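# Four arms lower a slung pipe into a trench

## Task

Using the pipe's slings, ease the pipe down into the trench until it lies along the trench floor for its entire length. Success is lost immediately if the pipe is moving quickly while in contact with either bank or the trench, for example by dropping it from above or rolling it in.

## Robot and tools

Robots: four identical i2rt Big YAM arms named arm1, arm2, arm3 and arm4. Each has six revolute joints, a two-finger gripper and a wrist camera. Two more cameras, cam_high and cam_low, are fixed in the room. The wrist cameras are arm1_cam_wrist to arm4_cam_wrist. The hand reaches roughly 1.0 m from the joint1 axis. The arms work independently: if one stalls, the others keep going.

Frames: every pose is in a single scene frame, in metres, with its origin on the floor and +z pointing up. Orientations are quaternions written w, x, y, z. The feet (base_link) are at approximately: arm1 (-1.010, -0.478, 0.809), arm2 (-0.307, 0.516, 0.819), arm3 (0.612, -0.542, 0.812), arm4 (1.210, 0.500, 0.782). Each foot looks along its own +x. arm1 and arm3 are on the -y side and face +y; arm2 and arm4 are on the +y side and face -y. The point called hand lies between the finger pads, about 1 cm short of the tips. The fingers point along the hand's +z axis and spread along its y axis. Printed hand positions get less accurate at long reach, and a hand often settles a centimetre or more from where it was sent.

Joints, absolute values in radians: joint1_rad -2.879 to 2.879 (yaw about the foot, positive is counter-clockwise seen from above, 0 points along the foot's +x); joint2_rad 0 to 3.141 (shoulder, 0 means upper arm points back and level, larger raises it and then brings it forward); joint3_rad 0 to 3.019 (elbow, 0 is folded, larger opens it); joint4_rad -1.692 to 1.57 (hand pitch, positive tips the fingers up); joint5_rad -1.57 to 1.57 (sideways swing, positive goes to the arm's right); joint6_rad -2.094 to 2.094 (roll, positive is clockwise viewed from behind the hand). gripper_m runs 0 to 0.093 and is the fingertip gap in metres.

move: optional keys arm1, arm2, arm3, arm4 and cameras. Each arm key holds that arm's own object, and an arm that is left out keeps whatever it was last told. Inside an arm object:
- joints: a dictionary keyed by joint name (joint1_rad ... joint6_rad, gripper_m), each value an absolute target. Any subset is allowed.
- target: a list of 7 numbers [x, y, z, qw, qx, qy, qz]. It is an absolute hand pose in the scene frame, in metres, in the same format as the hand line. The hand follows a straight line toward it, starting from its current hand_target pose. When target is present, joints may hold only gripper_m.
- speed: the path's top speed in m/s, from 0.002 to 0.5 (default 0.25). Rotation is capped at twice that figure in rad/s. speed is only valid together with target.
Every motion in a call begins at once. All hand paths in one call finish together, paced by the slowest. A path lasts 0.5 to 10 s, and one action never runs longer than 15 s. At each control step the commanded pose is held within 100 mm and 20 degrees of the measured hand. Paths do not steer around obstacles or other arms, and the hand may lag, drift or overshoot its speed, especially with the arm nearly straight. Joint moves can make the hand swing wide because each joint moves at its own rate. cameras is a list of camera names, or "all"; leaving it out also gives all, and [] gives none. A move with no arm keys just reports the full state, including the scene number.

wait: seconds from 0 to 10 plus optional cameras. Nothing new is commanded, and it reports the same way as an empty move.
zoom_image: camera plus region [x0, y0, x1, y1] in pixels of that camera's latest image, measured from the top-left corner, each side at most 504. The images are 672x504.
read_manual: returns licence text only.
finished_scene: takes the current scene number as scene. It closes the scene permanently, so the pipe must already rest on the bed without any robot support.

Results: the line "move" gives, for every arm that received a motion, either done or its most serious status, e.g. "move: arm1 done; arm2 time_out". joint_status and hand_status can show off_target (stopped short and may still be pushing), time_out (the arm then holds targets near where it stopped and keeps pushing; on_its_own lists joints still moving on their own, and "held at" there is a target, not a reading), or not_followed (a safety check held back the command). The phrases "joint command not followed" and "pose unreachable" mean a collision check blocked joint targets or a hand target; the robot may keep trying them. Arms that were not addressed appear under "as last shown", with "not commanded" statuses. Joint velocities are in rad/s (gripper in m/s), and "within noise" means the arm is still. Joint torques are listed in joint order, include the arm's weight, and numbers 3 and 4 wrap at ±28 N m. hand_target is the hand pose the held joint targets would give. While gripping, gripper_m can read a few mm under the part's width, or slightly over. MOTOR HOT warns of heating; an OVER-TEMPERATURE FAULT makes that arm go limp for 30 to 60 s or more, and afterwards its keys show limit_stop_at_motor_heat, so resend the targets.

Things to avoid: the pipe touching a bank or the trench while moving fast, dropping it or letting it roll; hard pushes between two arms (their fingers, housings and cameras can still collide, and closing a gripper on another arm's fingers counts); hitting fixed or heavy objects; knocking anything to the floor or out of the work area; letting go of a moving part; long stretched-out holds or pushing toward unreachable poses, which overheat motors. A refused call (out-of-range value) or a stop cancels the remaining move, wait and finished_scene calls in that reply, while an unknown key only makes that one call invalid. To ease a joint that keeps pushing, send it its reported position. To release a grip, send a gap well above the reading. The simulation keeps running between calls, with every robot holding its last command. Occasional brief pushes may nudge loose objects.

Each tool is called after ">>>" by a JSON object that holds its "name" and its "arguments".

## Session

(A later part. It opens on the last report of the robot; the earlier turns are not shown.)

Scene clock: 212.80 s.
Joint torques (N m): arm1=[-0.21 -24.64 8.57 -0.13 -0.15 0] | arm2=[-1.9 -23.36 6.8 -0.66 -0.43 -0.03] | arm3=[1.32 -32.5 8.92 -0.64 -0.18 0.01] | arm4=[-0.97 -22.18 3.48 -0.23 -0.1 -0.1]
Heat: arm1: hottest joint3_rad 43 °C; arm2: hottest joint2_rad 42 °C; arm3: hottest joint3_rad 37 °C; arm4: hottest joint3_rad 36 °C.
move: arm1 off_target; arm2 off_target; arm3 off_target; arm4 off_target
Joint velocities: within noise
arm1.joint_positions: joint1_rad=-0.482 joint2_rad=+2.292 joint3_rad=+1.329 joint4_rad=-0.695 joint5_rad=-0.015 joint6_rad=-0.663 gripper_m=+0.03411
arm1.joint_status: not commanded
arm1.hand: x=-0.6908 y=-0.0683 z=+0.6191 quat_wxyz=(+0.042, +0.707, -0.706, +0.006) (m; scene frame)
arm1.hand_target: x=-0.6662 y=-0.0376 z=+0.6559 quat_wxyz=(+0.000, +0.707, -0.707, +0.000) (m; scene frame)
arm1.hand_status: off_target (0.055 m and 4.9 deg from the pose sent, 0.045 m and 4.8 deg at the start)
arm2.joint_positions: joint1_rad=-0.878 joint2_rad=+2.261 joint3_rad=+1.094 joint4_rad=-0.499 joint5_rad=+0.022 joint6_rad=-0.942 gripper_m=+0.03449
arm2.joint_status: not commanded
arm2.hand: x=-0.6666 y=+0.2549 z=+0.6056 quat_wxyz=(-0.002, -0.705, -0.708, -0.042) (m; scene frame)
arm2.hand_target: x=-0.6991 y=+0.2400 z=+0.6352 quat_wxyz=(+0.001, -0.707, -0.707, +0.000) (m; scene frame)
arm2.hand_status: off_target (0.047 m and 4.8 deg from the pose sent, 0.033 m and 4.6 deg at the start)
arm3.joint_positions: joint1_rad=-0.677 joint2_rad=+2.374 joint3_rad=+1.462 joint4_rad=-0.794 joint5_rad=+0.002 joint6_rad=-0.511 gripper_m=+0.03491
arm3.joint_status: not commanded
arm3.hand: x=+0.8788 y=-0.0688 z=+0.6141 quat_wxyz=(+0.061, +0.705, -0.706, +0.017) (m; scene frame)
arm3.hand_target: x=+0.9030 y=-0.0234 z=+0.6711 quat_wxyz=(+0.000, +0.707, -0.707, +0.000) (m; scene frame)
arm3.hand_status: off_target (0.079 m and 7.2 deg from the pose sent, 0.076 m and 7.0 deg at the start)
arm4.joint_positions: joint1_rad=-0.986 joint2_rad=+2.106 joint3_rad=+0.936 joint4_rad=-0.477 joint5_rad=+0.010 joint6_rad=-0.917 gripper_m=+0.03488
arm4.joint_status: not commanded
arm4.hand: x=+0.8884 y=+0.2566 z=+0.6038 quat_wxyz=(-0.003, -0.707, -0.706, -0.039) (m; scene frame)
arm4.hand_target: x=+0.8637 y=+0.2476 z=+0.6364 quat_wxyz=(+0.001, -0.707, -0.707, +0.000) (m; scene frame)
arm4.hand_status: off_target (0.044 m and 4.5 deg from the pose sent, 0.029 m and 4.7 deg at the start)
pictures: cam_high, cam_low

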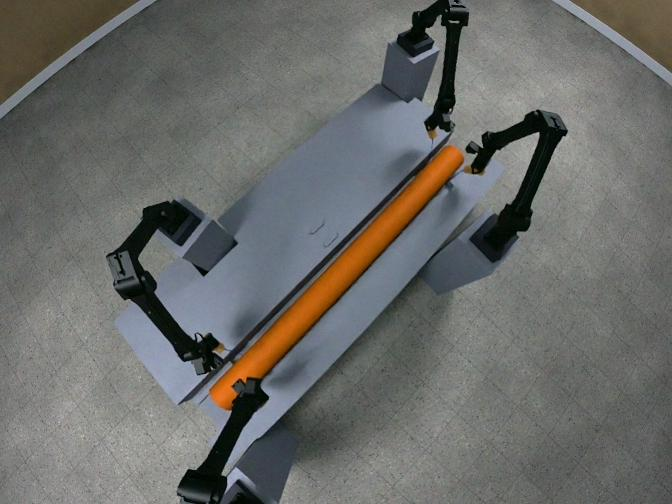

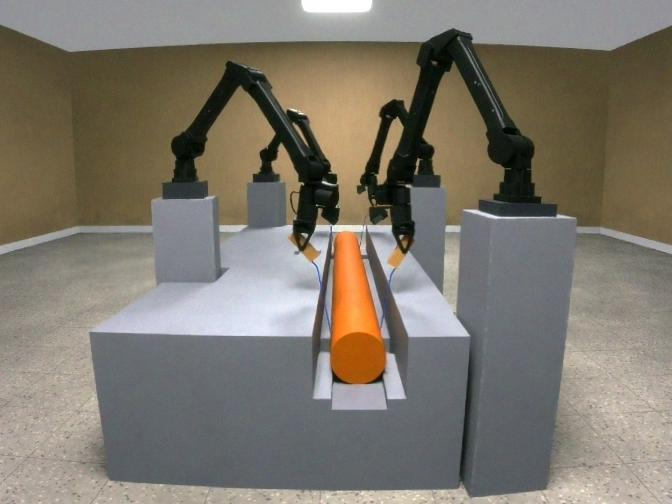

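>>> {"name": "move", "arguments": {"arm1": {"target":[-0.665,-0.036,0.615,0,0.7071,-0.7071,0],"speed":0.04}, "arm2": {"target":[-0.70,0.239,0.595,0,0.7071,0.7071,0],"speed":0.04}, "arm3": {"target":[0.905,-0.020,0.63,0,0.7071,-0.7071,0],"speed":0.04}, "arm4": {"target":[0.863,0.245,0.598,0,0.7071,0.7071,0],"speed":0.04}, "cameras": ["cam_low","cam_high"]}}

>>> {"name": "zoom_image", "arguments": {"camera": "cam_low", "region": [230, 150, 450, 420]}}

Scene clock: 217.43 s.
Joint torques (N m): arm1=[-0.79 -20.48 7.9 0.61 -0.13 0] | arm2=[-1.79 -19.96 7.13 -0.17 -0.35 0.05] | arm3=[1.38 -26.58 8.14 0.25 -0.16 0.03] | arm4=[-0.5 -16.97 4.7 0.49 -0.12 -0.02]
Heat: arm1: hottest joint3_rad 43 °C; arm2: hottest joint2_rad 41 °C; arm3: hottest joint2_rad 37 °C; arm4: hottest joint2_rad 35 °C.
move: arm1 off_target; arm2 off_target; arm3 off_target; arm4 off_target
Joint velocities: within noise
arm1.joint_positions: joint1_rad=-0.482 joint2_rad=+2.318 joint3_rad=+1.361 joint4_rad=-0.654 joint5_rad=-0.015 joint6_rad=-0.663 gripper_m=+0.03411
arm1.joint_status: not commanded
arm1.hand: x=-0.6789 y=-0.0528 z=+0.6117 quat_wxyz=(+0.019, +0.708, -0.706, +0.003) (m; scene frame)
arm1.hand_target: x=-0.6654 y=-0.0364 z=+0.6157 quat_wxyz=(+0.000, +0.707, -0.707, +0.000) (m; scene frame)
arm1.hand_status: off_target (0.022 m and 2.2 deg from the pose sent, 0.042 m and 4.9 deg at the start)
arm2.joint_positions: joint1_rad=-0.880 joint2_rad=+2.315 joint3_rad=+1.115 joint4_rad=-0.441 joint5_rad=+0.018 joint6_rad=-0.948 gripper_m=+0.03449
arm2.joint_status: not commanded
arm2.hand: x=-0.6724 y=+0.2506 z=+0.5841 quat_wxyz=(-0.002, -0.704, -0.710, -0.030) (m; scene frame)
arm2.hand_target: x=-0.6995 y=+0.2395 z=+0.5959 quat_wxyz=(+0.000, -0.707, -0.707, +0.000) (m; scene frame)
arm2.hand_status: off_target (0.032 m and 3.5 deg from the pose sent, 0.039 m and 4.8 deg at the start)
arm3.joint_positions: joint1_rad=-0.677 joint2_rad=+2.384 joint3_rad=+1.500 joint4_rad=-0.755 joint5_rad=+0.002 joint6_rad=-0.511 gripper_m=+0.03491
arm3.joint_status: not commanded
arm3.hand: x=+0.8923 y=-0.0448 z=+0.6165 quat_wxyz=(+0.028, +0.706, -0.707, +0.008) (m; scene frame)
arm3.hand_target: x=+0.9044 y=-0.0208 z=+0.6309 quat_wxyz=(+0.000, +0.707, -0.707, +0.000) (m; scene frame)
arm3.hand_status: off_target (0.031 m and 3.3 deg from the pose sent, 0.058 m and 7.2 deg at the start)
arm4.joint_positions: joint1_rad=-0.991 joint2_rad=+2.145 joint3_rad=+0.936 joint4_rad=-0.414 joint5_rad=+0.010 joint6_rad=-0.921 gripper_m=+0.03488
arm4.joint_status: not commanded
arm4.hand: x=+0.8845 y=+0.2560 z=+0.5878 quat_wxyz=(-0.001, -0.708, -0.706, -0.027) (m; scene frame)
arm4.hand_target: x=+0.8632 y=+0.2454 z=+0.5986 quat_wxyz=(+0.000, -0.707, -0.707, +0.000) (m; scene frame)
arm4.hand_status: off_target (0.026 m and 3.1 deg from the pose sent, 0.029 m and 4.5 deg at the start)
pictures: cam_high, cam_low

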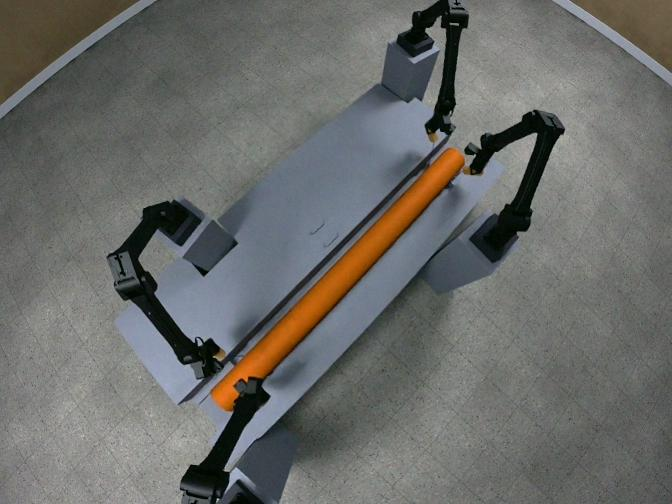

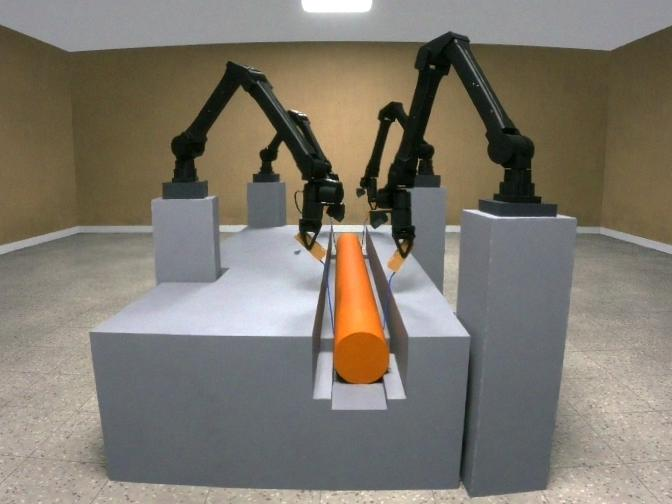

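Scaled by 1.867.

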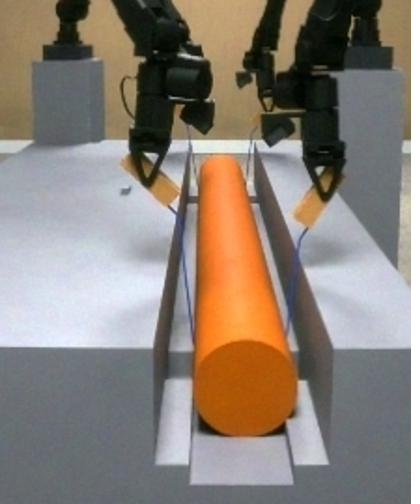

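>>> {"name": "move", "arguments": {"arm1": {"target":[-0.675,-0.085,0.545,0,0.7071,-0.7071,0],"speed":0.06}, "arm2": {"target":[-0.69,0.275,0.54,0,0.7071,0.7071,0],"speed":0.06}, "arm3": {"target":[0.893,-0.08,0.555,0,0.7071,-0.7071,0],"speed":0.06}, "arm4": {"target":[0.872,0.275,0.54,0,0.7071,0.7071,0],"speed":0.06}}}

>>> {"name": "zoom_image", "arguments": {"camera": "cam_low", "region": [230, 150, 450, 420]}}

Scene clock: 227.03 s.
Joint torques (N m): arm1=[-1.14 -18.73 3.88 1.16 -0.18 -0.11] | arm2=[-1.61 -18.14 3.21 0.08 -0.24 0.03] | arm3=[0.5 -23.47 4.12 0.44 -0.15 -0.06] | arm4=[-0.38 -15.62 1.58 0.68 -0.09 0]
Heat: arm1: hottest joint3_rad 40 °C; arm2: hottest joint2_rad 41 °C; arm3: hottest joint2_rad 38 °C; arm4: hottest joint2_rad 35 °C.
move: arm1 off_target; arm2 done; arm3 done; arm4 done
Joint velocities: within noise
arm1.joint_positions: joint1_rad=-0.516 joint2_rad=+2.399 joint3_rad=+1.301 joint4_rad=-0.460 joint5_rad=-0.015 joint6_rad=-0.693 gripper_m=+0.03411
arm1.joint_status: not commanded
arm1.hand: x=-0.6736 y=-0.0766 z=+0.5583 quat_wxyz=(-0.007, +0.707, -0.707, +0.000) (m; scene frame)
arm1.hand_target: x=-0.6754 y=-0.0851 z=+0.5453 quat_wxyz=(+0.000, +0.707, -0.707, +0.000) (m; scene frame)
arm1.hand_status: off_target (0.016 m and 0.8 deg from the pose sent, 0.074 m and 2.2 deg at the start)
arm2.joint_positions: joint1_rad=-0.936 joint2_rad=+2.409 joint3_rad=+1.115 joint4_rad=-0.296 joint5_rad=+0.016 joint6_rad=-1.004 gripper_m=+0.03449
arm2.joint_status: not commanded
arm2.hand: x=-0.6857 y=+0.2708 z=+0.5422 quat_wxyz=(+0.000, -0.705, -0.709, -0.004) (m; scene frame)
arm2.hand_target: x=-0.6899 y=+0.2751 z=+0.5400 quat_wxyz=(+0.000, -0.707, -0.707, +0.000) (m; scene frame)
arm2.hand_status: done (0.006 m and 0.6 deg from the pose sent, 0.053 m and 3.5 deg at the start)
arm3.joint_positions: joint1_rad=-0.703 joint2_rad=+2.437 joint3_rad=+1.379 joint4_rad=-0.524 joint5_rad=+0.002 joint6_rad=-0.538 gripper_m=+0.03491
arm3.joint_status: not commanded
arm3.hand: x=+0.8894 y=-0.0774 z=+0.5607 quat_wxyz=(+0.001, +0.707, -0.707, +0.000) (m; scene frame)
arm3.hand_target: x=+0.8929 y=-0.0802 z=+0.5550 quat_wxyz=(+0.000, +0.707, -0.707, +0.000) (m; scene frame)
arm3.hand_status: done (0.007 m and 0.1 deg from the pose sent, 0.071 m and 3.3 deg at the start)
arm4.joint_positions: joint1_rad=-1.039 joint2_rad=+2.265 joint3_rad=+0.936 joint4_rad=-0.248 joint5_rad=+0.008 joint6_rad=-0.970 gripper_m=+0.03488
arm4.joint_status: not commanded
arm4.hand: x=+0.8740 y=+0.2722 z=+0.5402 quat_wxyz=(+0.001, -0.708, -0.706, -0.004) (m; scene frame)
arm4.hand_target: x=+0.8719 y=+0.2750 z=+0.5400 quat_wxyz=(+0.000, -0.707, -0.707, +0.000) (m; scene frame)
arm4.hand_status: done (0.003 m and 0.6 deg from the pose sent, 0.053 m and 3.1 deg at the start)
pictures: arm1_cam_wrist, arm2_cam_wrist, arm3_cam_wrist, arm4_cam_wrist, cam_high, cam_low

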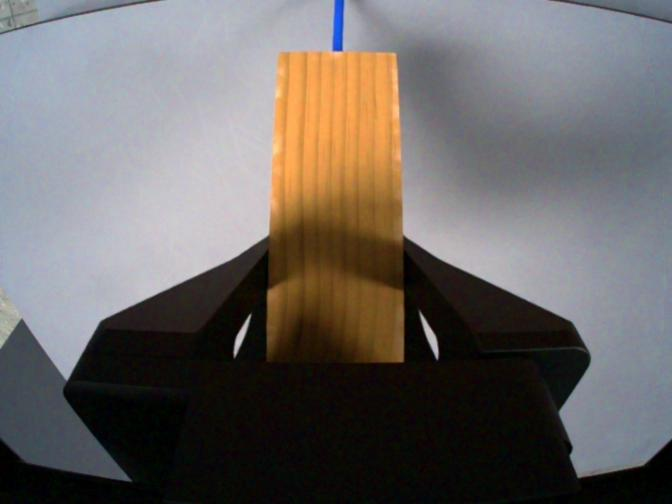

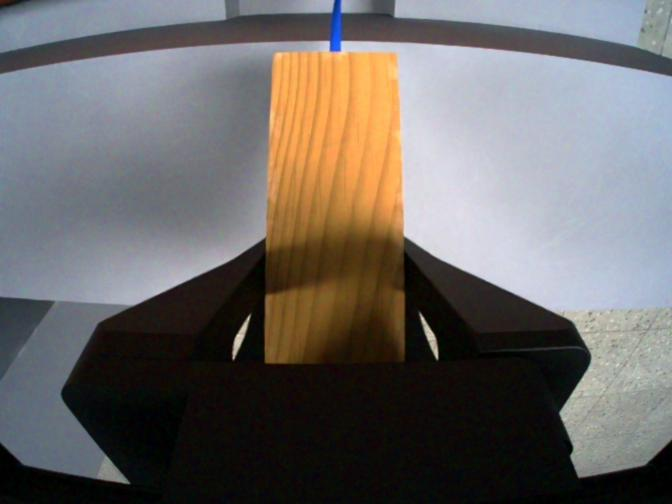

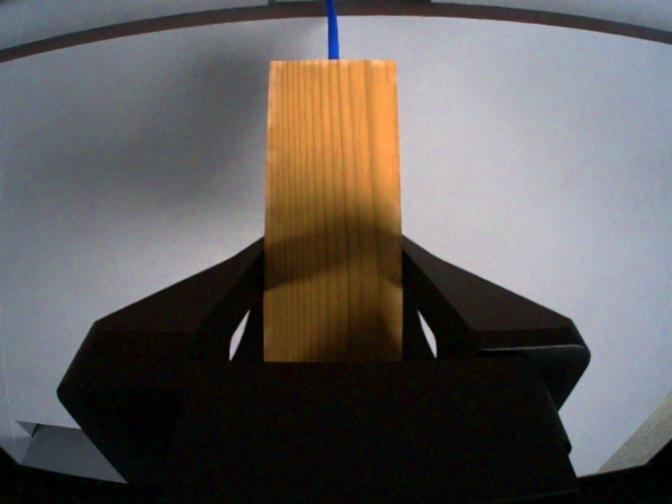

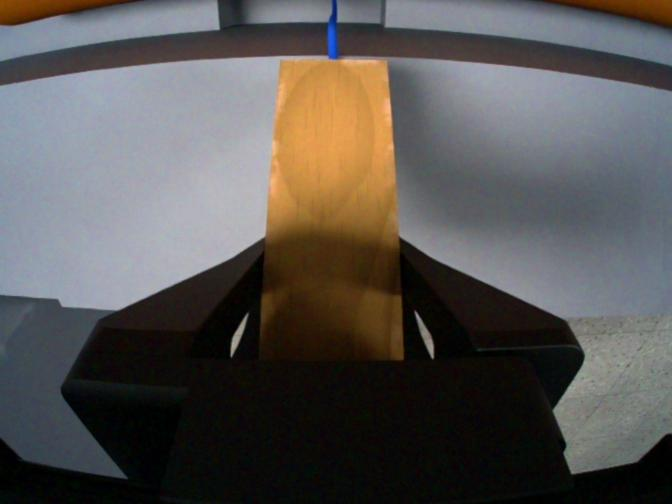

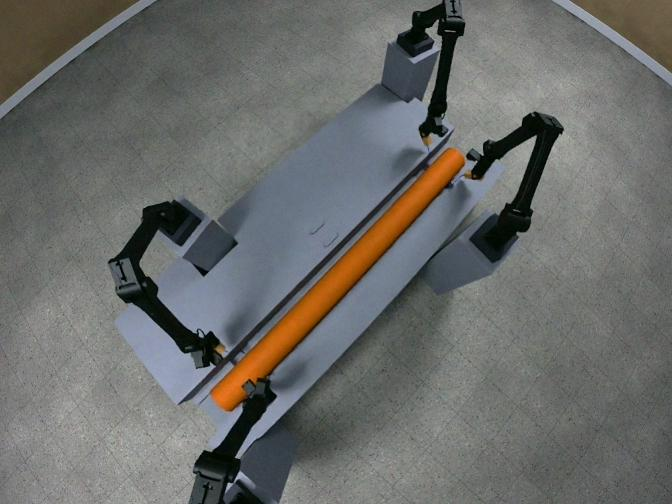

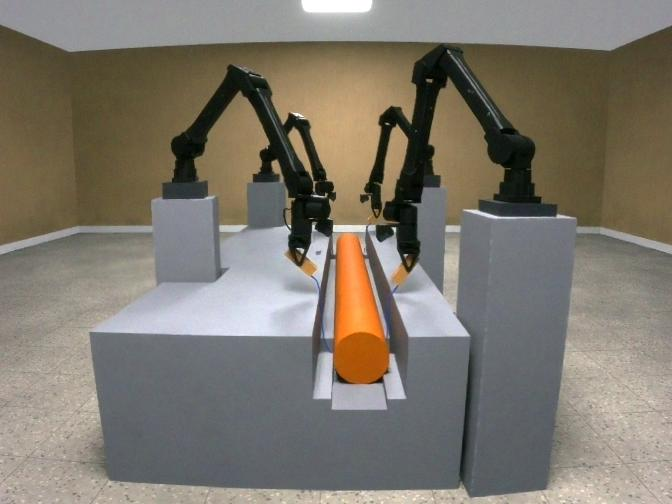

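Scaled by 1.867.

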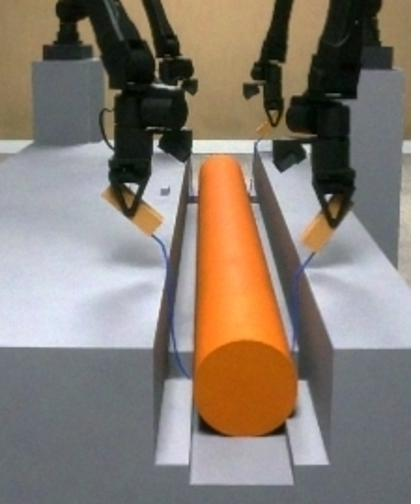

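>>> {"name": "move", "arguments": {"arm1": {"target":[-0.675,-0.14,0.47,0,0.7071,-0.7071,0],"speed":0.06}, "arm2": {"target":[-0.69,0.305,0.472,0,0.7071,0.7071,0],"speed":0.06}, "arm3": {"target":[0.89,-0.135,0.47,0,0.7071,-0.7071,0],"speed":0.06}, "arm4": {"target":[0.874,0.305,0.472,0,0.7071,0.7071,0],"speed":0.06}, "cameras": ["cam_low","cam_high","arm2_cam_wrist"]}}

>>> {"name": "zoom_image", "arguments": {"camera": "cam_low", "region": [230, 150, 450, 420]}}

Scene clock: 231.97 s.
Joint torques (N m): arm1=[-1.73 -14.8 3.67 1.43 0.55 0.06] | arm2=[-0.79 -15.03 4.85 0.57 0.05 0.17] | arm3=[-0.32 -16.85 3.32 1.28 0.4 0.12] | arm4=[1.14 -12.92 2.62 0.9 -0.25 -0.06]
Heat: arm1: hottest joint3_rad 39 °C; arm2: hottest joint2_rad 41 °C; arm3: hottest joint2_rad 37 °C; arm4: hottest joint2_rad 34 °C.
move: arm1 off_target; arm2 off_target; arm3 off_target; arm4 off_target
Joint velocities: within noise
arm1.joint_positions: joint1_rad=-0.584 joint2_rad=+2.500 joint3_rad=+1.247 joint4_rad=-0.283 joint5_rad=-0.031 joint6_rad=-0.779 gripper_m=+0.03411
arm1.joint_status: not commanded
arm1.hand: x=-0.6687 y=-0.1205 z=+0.5024 quat_wxyz=(-0.019, +0.713, -0.701, -0.008) (m; scene frame)
arm1.hand_target: x=-0.6766 y=-0.1407 z=+0.4725 quat_wxyz=(+0.000, +0.707, -0.707, +0.000) (m; scene frame)
arm1.hand_status: off_target (0.038 m and 2.5 deg from the pose sent, 0.109 m and 0.8 deg at the start)
arm2.joint_positions: joint1_rad=-1.007 joint2_rad=+2.543 joint3_rad=+1.129 joint4_rad=-0.188 joint5_rad=+0.009 joint6_rad=-1.075 gripper_m=+0.03449
arm2.joint_status: not commanded
arm2.hand: x=-0.6805 y=+0.3078 z=+0.4862 quat_wxyz=(-0.005, -0.705, -0.709, -0.010) (m; scene frame)
arm2.hand_target: x=-0.6896 y=+0.3052 z=+0.4729 quat_wxyz=(+0.000, -0.707, -0.707, +0.000) (m; scene frame)
arm2.hand_status: off_target (0.017 m and 1.4 deg from the pose sent, 0.078 m and 0.6 deg at the start)
arm3.joint_positions: joint1_rad=-0.743 joint2_rad=+2.516 joint3_rad=+1.309 joint4_rad=-0.329 joint5_rad=-0.011 joint6_rad=-0.607 gripper_m=+0.03491
arm3.joint_status: not commanded
arm3.hand: x=+0.8920 y=-0.1093 z=+0.5092 quat_wxyz=(-0.020, +0.717, -0.697, -0.011) (m; scene frame)
arm3.hand_target: x=+0.8879 y=-0.1365 z=+0.4734 quat_wxyz=(+0.000, +0.707, -0.707, +0.000) (m; scene frame)
arm3.hand_status: off_target (0.047 m and 3.1 deg from the pose sent, 0.108 m and 0.1 deg at the start)
arm4.joint_positions: joint1_rad=-1.123 joint2_rad=+2.421 joint3_rad=+0.936 joint4_rad=-0.100 joint5_rad=+0.012 joint6_rad=-1.027 gripper_m=+0.03488
arm4.joint_status: not commanded
arm4.hand: x=+0.8784 y=+0.3140 z=+0.4816 quat_wxyz=(+0.002, -0.717, -0.697, -0.009) (m; scene frame)
arm4.hand_target: x=+0.8743 y=+0.3053 z=+0.4724 quat_wxyz=(+0.000, -0.707, -0.707, +0.000) (m; scene frame)
arm4.hand_status: off_target (0.014 m and 2.0 deg from the pose sent, 0.076 m and 0.6 deg at the start)
pictures: arm2_cam_wrist, cam_high, cam_low

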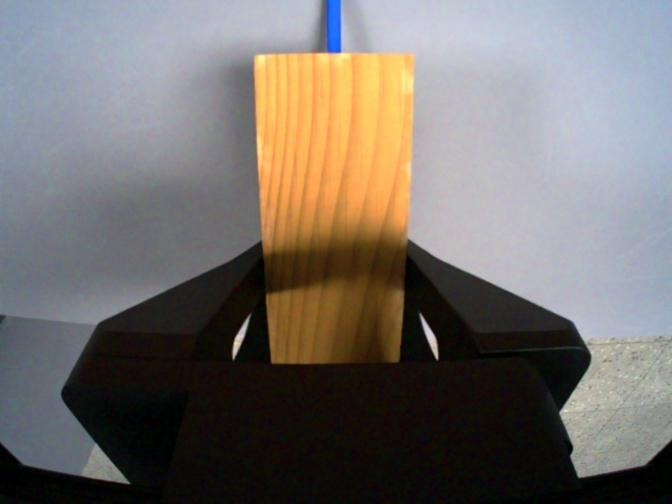

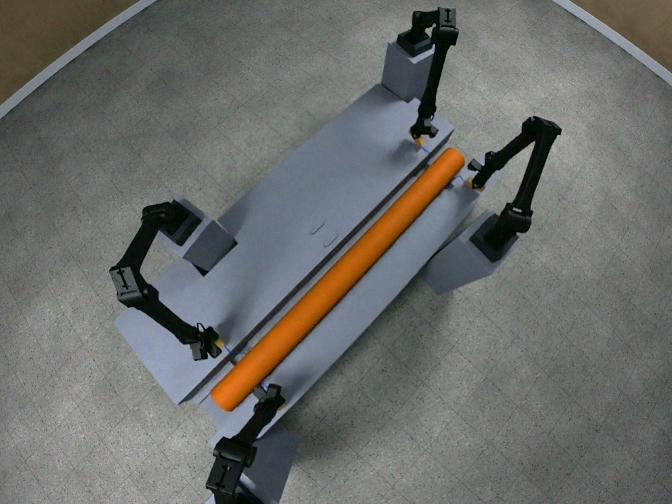

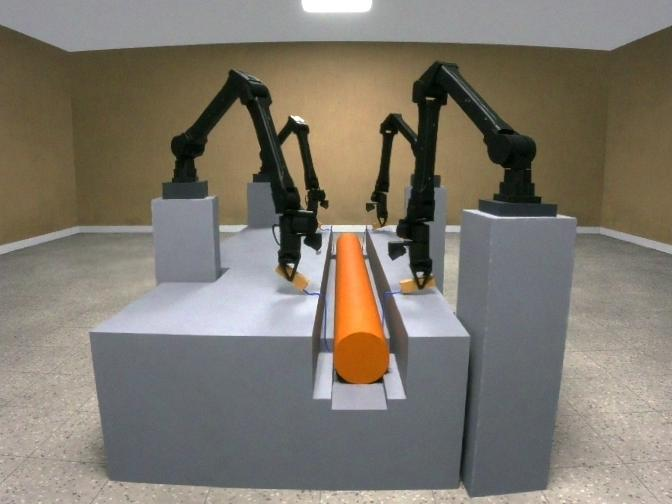

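Scaled by 1.867.

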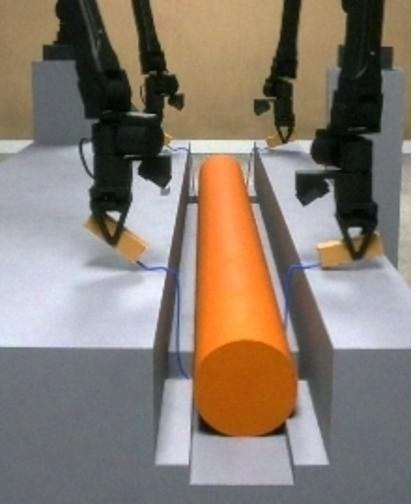

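>>> {"name": "move", "arguments": {"arm1": {"target":[-0.672,-0.135,0.435,0,0.7071,-0.7071,0],"speed":0.05}, "arm2": {"target":[-0.688,0.307,0.458,0,0.7071,0.7071,0],"speed":0.05}, "arm3": {"target":[0.89,-0.13,0.43,0,0.7071,-0.7071,0],"speed":0.05}, "arm4": {"target":[0.874,0.307,0.457,0,0.7071,0.7071,0],"speed":0.05}, "cameras": ["cam_low"]}}

>>> {"name": "zoom_image", "arguments": {"camera": "cam_low", "region": [230, 150, 450, 420]}}

Scene clock: 236.23 s.
Joint torques (N m): arm1=[0.03 -15.33 4.96 1.36 0.05 0.09] | arm2=[-0.62 -15.21 4.6 0.54 -0.14 0.17] | arm3=[1.26 -17.26 5.89 0.99 -0.02 0.13] | arm4=[0.73 -13.33 2.3 0.87 -0.22 -0.03]
Heat: arm1: hottest joint3_rad 39 °C; arm2: hottest joint2_rad 41 °C; arm3: hottest joint2_rad 37 °C; arm4: hottest joint2_rad 34 °C.
move: arm1 off_target; arm2 off_target; arm3 off_target; arm4 off_target
Joint velocities: within noise
arm1.joint_positions: joint1_rad=-0.596 joint2_rad=+2.602 joint3_rad=+1.296 joint4_rad=-0.267 joint5_rad=-0.019 joint6_rad=-0.779 gripper_m=+0.03411
arm1.joint_status: not commanded
arm1.hand: x=-0.6711 y=-0.1354 z=+0.4607 quat_wxyz=(-0.001, +0.709, -0.705, -0.001) (m; scene frame)
arm1.hand_target: x=-0.6728 y=-0.1359 z=+0.4365 quat_wxyz=(+0.000, +0.707, -0.707, +0.000) (m; scene frame)
arm1.hand_status: off_target (0.026 m and 0.3 deg from the pose sent, 0.069 m and 2.5 deg at the start)
arm2.joint_positions: joint1_rad=-1.013 joint2_rad=+2.580 joint3_rad=+1.144 joint4_rad=-0.167 joint5_rad=+0.014 joint6_rad=-1.078 gripper_m=+0.03449
arm2.joint_status: not commanded
arm2.hand: x=-0.6798 y=+0.3115 z=+0.4718 quat_wxyz=(-0.004, -0.705, -0.709, -0.011) (m; scene frame)
arm2.hand_target: x=-0.6875 y=+0.3072 z=+0.4588 quat_wxyz=(+0.000, -0.707, -0.707, +0.000) (m; scene frame)
arm2.hand_status: off_target (0.017 m and 1.3 deg from the pose sent, 0.029 m and 1.4 deg at the start)
arm3.joint_positions: joint1_rad=-0.761 joint2_rad=+2.627 joint3_rad=+1.350 joint4_rad=-0.299 joint5_rad=-0.001 joint6_rad=-0.603 gripper_m=+0.03491
arm3.joint_status: not commanded
arm3.hand: x=+0.8907 y=-0.1304 z=+0.4609 quat_wxyz=(-0.002, +0.710, -0.705, -0.002) (m; scene frame)
arm3.hand_target: x=+0.8889 y=-0.1315 z=+0.4321 quat_wxyz=(+0.000, +0.707, -0.707, +0.000) (m; scene frame)
arm3.hand_status: off_target (0.031 m and 0.5 deg from the pose sent, 0.082 m and 3.1 deg at the start)
arm4.joint_positions: joint1_rad=-1.123 joint2_rad=+2.467 joint3_rad=+0.958 joint4_rad=-0.076 joint5_rad=+0.011 joint6_rad=-1.034 gripper_m=+0.03488
arm4.joint_status: not commanded
arm4.hand: x=+0.8787 y=+0.3142 z=+0.4658 quat_wxyz=(+0.001, -0.715, -0.699, -0.009) (m; scene frame)
arm4.hand_target: x=+0.8742 y=+0.3071 z=+0.4574 quat_wxyz=(+0.000, -0.707, -0.707, +0.000) (m; scene frame)
arm4.hand_status: off_target (0.012 m and 1.7 deg from the pose sent, 0.026 m and 2.0 deg at the start)
pictures: cam_low

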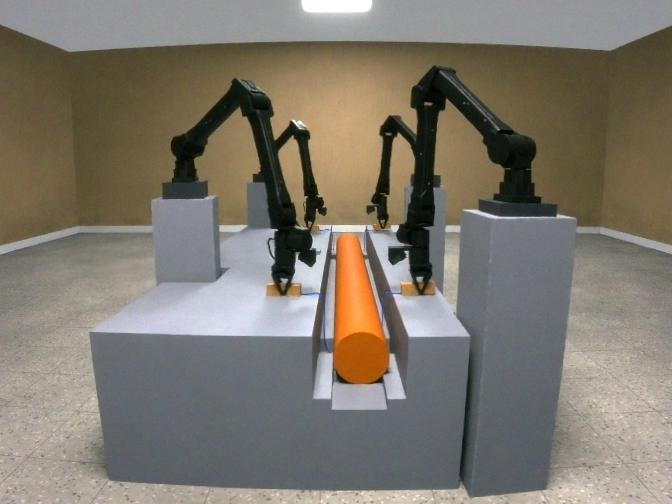

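Scaled by 1.867.

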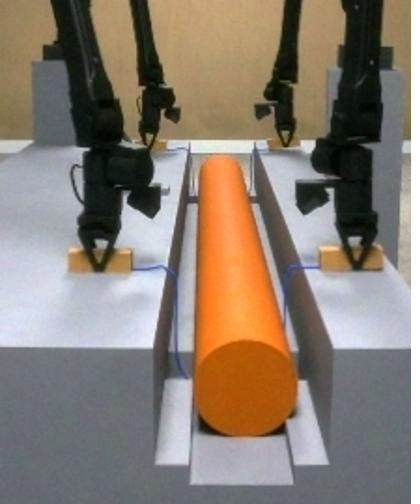

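>>> {"name": "move", "arguments": {"arm1": {"joints":{"gripper_m":0.085}}, "arm2": {"joints":{"gripper_m":0.085}}, "arm3": {"joints":{"gripper_m":0.085}}, "arm4": {"joints":{"gripper_m":0.085}}, "cameras": ["cam_low"]}}

>>> {"name": "move", "arguments": {"arm1": {"target":[-0.671,-0.14,0.58,0,0.7071,-0.7071,0],"speed":0.12}, "arm2": {"target":[-0.68,0.31,0.58,0,0.7071,0.7071,0],"speed":0.12}, "arm3": {"target":[0.89,-0.132,0.58,0,0.7071,-0.7071,0],"speed":0.12}, "arm4": {"target":[0.878,0.312,0.58,0,0.7071,0.7071,0],"speed":0.12}, "cameras": ["cam_low","cam_high"]}}

>>> {"name": "finished_scene", "arguments": {"scene": 1}}

Scene clock: 241.00 s.
Joint torques (N m): arm1=[-1.03 -16.21 4.14 1.31 0.04 0.04] | arm2=[-0.56 -17.49 2.76 0.03 -0.16 0.18] | arm3=[1.67 -18.55 3.34 0.64 -0.41 0.12] | arm4=[0.44 -14.21 1.77 0.79 0.03 0]
Heat: arm1: hottest joint3_rad 38 °C; arm2: hottest joint2_rad 40 °C; arm3: hottest joint2_rad 36 °C; arm4: hottest joint2_rad 33 °C.
move: arm1 done; arm2 done; arm3 done; arm4 done
Joint velocities: within noise
arm1.joint_positions: joint1_rad=-0.588 joint2_rad=+2.608 joint3_rad=+1.307 joint4_rad=-0.266 joint5_rad=-0.019 joint6_rad=-0.775 gripper_m=+0.08491
arm1.joint_status: all done
arm1.hand: x=-0.6709 y=-0.1298 z=+0.4588 quat_wxyz=(-0.004, +0.710, -0.704, -0.001) (m; scene frame)
arm1.hand_target: x=-0.6729 y=-0.1360 z=+0.4365 quat_wxyz=(+0.000, +0.707, -0.707, +0.000) (m; scene frame)
arm1.hand_status: not commanded
arm2.joint_positions: joint1_rad=-1.013 joint2_rad=+2.605 joint3_rad=+1.165 joint4_rad=-0.153 joint5_rad=+0.014 joint6_rad=-1.078 gripper_m=+0.08496
arm2.joint_status: all done
arm2.hand: x=-0.6835 y=+0.3095 z=+0.4625 quat_wxyz=(-0.002, -0.706, -0.709, -0.006) (m; scene frame)
arm2.hand_target: x=-0.6874 y=+0.3072 z=+0.4587 quat_wxyz=(+0.000, -0.707, -0.707, +0.000) (m; scene frame)
arm2.hand_status: not commanded
arm3.joint_positions: joint1_rad=-0.766 joint2_rad=+2.635 joint3_rad=+1.387 joint4_rad=-0.290 joint5_rad=+0.009 joint6_rad=-0.603 gripper_m=+0.08492
arm3.joint_status: all done
arm3.hand: x=+0.9060 y=-0.1153 z=+0.4615 quat_wxyz=(-0.021, +0.707, -0.706, -0.001) (m; scene frame)
arm3.hand_target: x=+0.8890 y=-0.1317 z=+0.4321 quat_wxyz=(+0.000, +0.707, -0.707, +0.000) (m; scene frame)
arm3.hand_status: not commanded
arm4.joint_positions: joint1_rad=-1.118 joint2_rad=+2.476 joint3_rad=+0.965 joint4_rad=-0.074 joint5_rad=+0.004 joint6_rad=-1.037 gripper_m=+0.08488
arm4.joint_status: all done
arm4.hand: x=+0.8799 y=+0.3111 z=+0.4625 quat_wxyz=(-0.002, -0.712, -0.702, -0.008) (m; scene frame)
arm4.hand_target: x=+0.8743 y=+0.3071 z=+0.4574 quat_wxyz=(+0.000, -0.707, -0.707, +0.000) (m; scene frame)
arm4.hand_status: not commanded
pictures: cam_low

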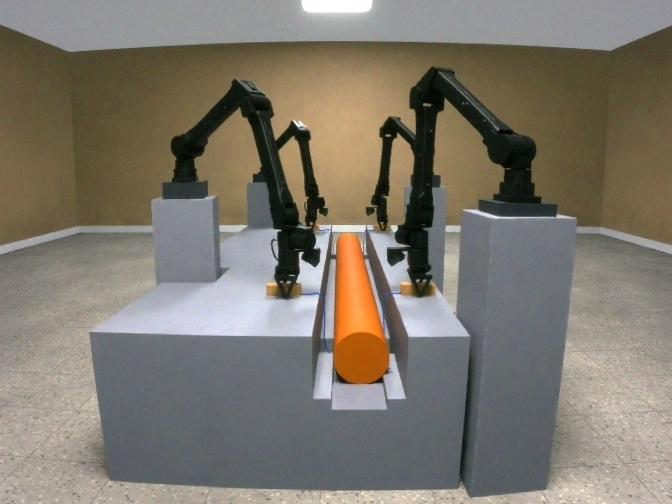

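Scene clock: 242.93 s.
Joint torques (N m): arm1=[-1.67 -19.55 3.41 0.16 0.1 -0.1] | arm2=[-0.03 -17.73 2.73 -0.84 -0.16 0.21] | arm3=[1.67 -23.77 3.32 -0.34 -0.27 0.08] | arm4=[0.15 -15.38 1.72 -0.21 0.02 0]
Heat: arm1: hottest joint3_rad 38 °C; arm2: hottest joint2_rad 40 °C; arm3: hottest joint2_rad 36 °C; arm4: hottest joint2_rad 33 °C.
move: arm1 done; arm2 done; arm3 done; arm4 done
Joint velocities: within noise
arm1.joint_positions: joint1_rad=-0.597 joint2_rad=+2.310 joint3_rad=+1.150 joint4_rad=-0.407 joint5_rad=-0.019 joint6_rad=-0.775 gripper_m=+0.08493
arm1.joint_status: not commanded
arm1.hand: x=-0.6725 y=-0.1346 z=+0.5770 quat_wxyz=(-0.004, +0.707, -0.707, -0.001) (m; scene frame)
arm1.hand_target: x=-0.6712 y=-0.1400 z=+0.5799 quat_wxyz=(+0.000, +0.707, -0.707, +0.000) (m; scene frame)
arm1.hand_status: done (0.006 m and 0.5 deg from the pose sent, 0.122 m and 0.7 deg at the start)
arm2.joint_positions: joint1_rad=-1.013 joint2_rad=+2.291 joint3_rad=+1.000 joint4_rad=-0.276 joint5_rad=+0.014 joint6_rad=-1.075 gripper_m=+0.08496
arm2.joint_status: not commanded
arm2.hand: x=-0.6860 y=+0.3100 z=+0.5790 quat_wxyz=(+0.002, -0.707, -0.707, +0.007) (m; scene frame)
arm2.hand_target: x=-0.6800 y=+0.3100 z=+0.5799 quat_wxyz=(+0.000, -0.707, -0.707, +0.000) (m; scene frame)
arm2.hand_status: done (0.006 m and 0.8 deg from the pose sent, 0.117 m and 0.8 deg at the start)
arm3.joint_positions: joint1_rad=-0.766 joint2_rad=+2.346 joint3_rad=+1.206 joint4_rad=-0.442 joint5_rad=+0.005 joint6_rad=-0.600 gripper_m=+0.08494
arm3.joint_status: not commanded
arm3.hand: x=+0.8923 y=-0.1348 z=+0.5753 quat_wxyz=(+0.000, +0.707, -0.707, +0.001) (m; scene frame)
arm3.hand_target: x=+0.8901 y=-0.1319 z=+0.5800 quat_wxyz=(+0.000, +0.707, -0.707, +0.000) (m; scene frame)
arm3.hand_status: done (0.006 m and 0.1 deg from the pose sent, 0.121 m and 2.5 deg at the start)
arm4.joint_positions: joint1_rad=-1.118 joint2_rad=+2.143 joint3_rad=+0.832 joint4_rad=-0.253 joint5_rad=+0.004 joint6_rad=-1.041 gripper_m=+0.08492
arm4.joint_status: not commanded
arm4.hand: x=+0.8766 y=+0.3098 z=+0.5760 quat_wxyz=(+0.000, -0.711, -0.703, +0.002) (m; scene frame)
arm4.hand_target: x=+0.8781 y=+0.3120 z=+0.5798 quat_wxyz=(+0.000, -0.707, -0.707, +0.000) (m; scene frame)
arm4.hand_status: done (0.005 m and 0.7 deg from the pose sent, 0.117 m and 1.3 deg at the start)
pictures: cam_high, cam_low

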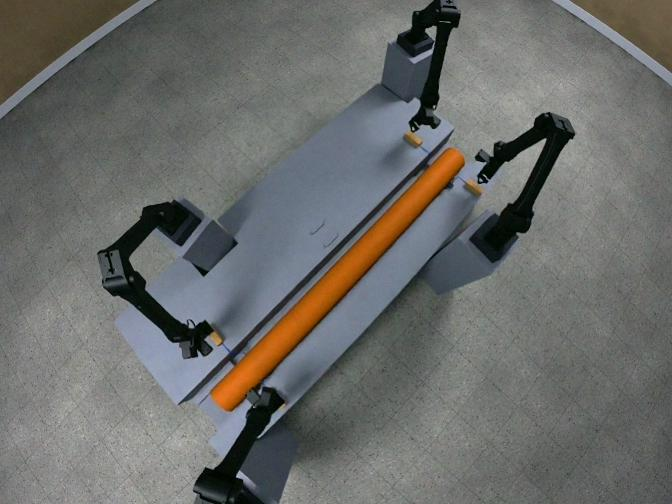

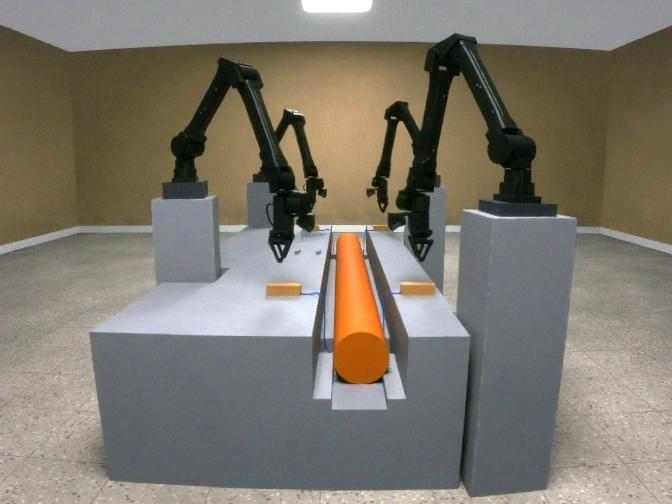

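The scene is finished: the task was done.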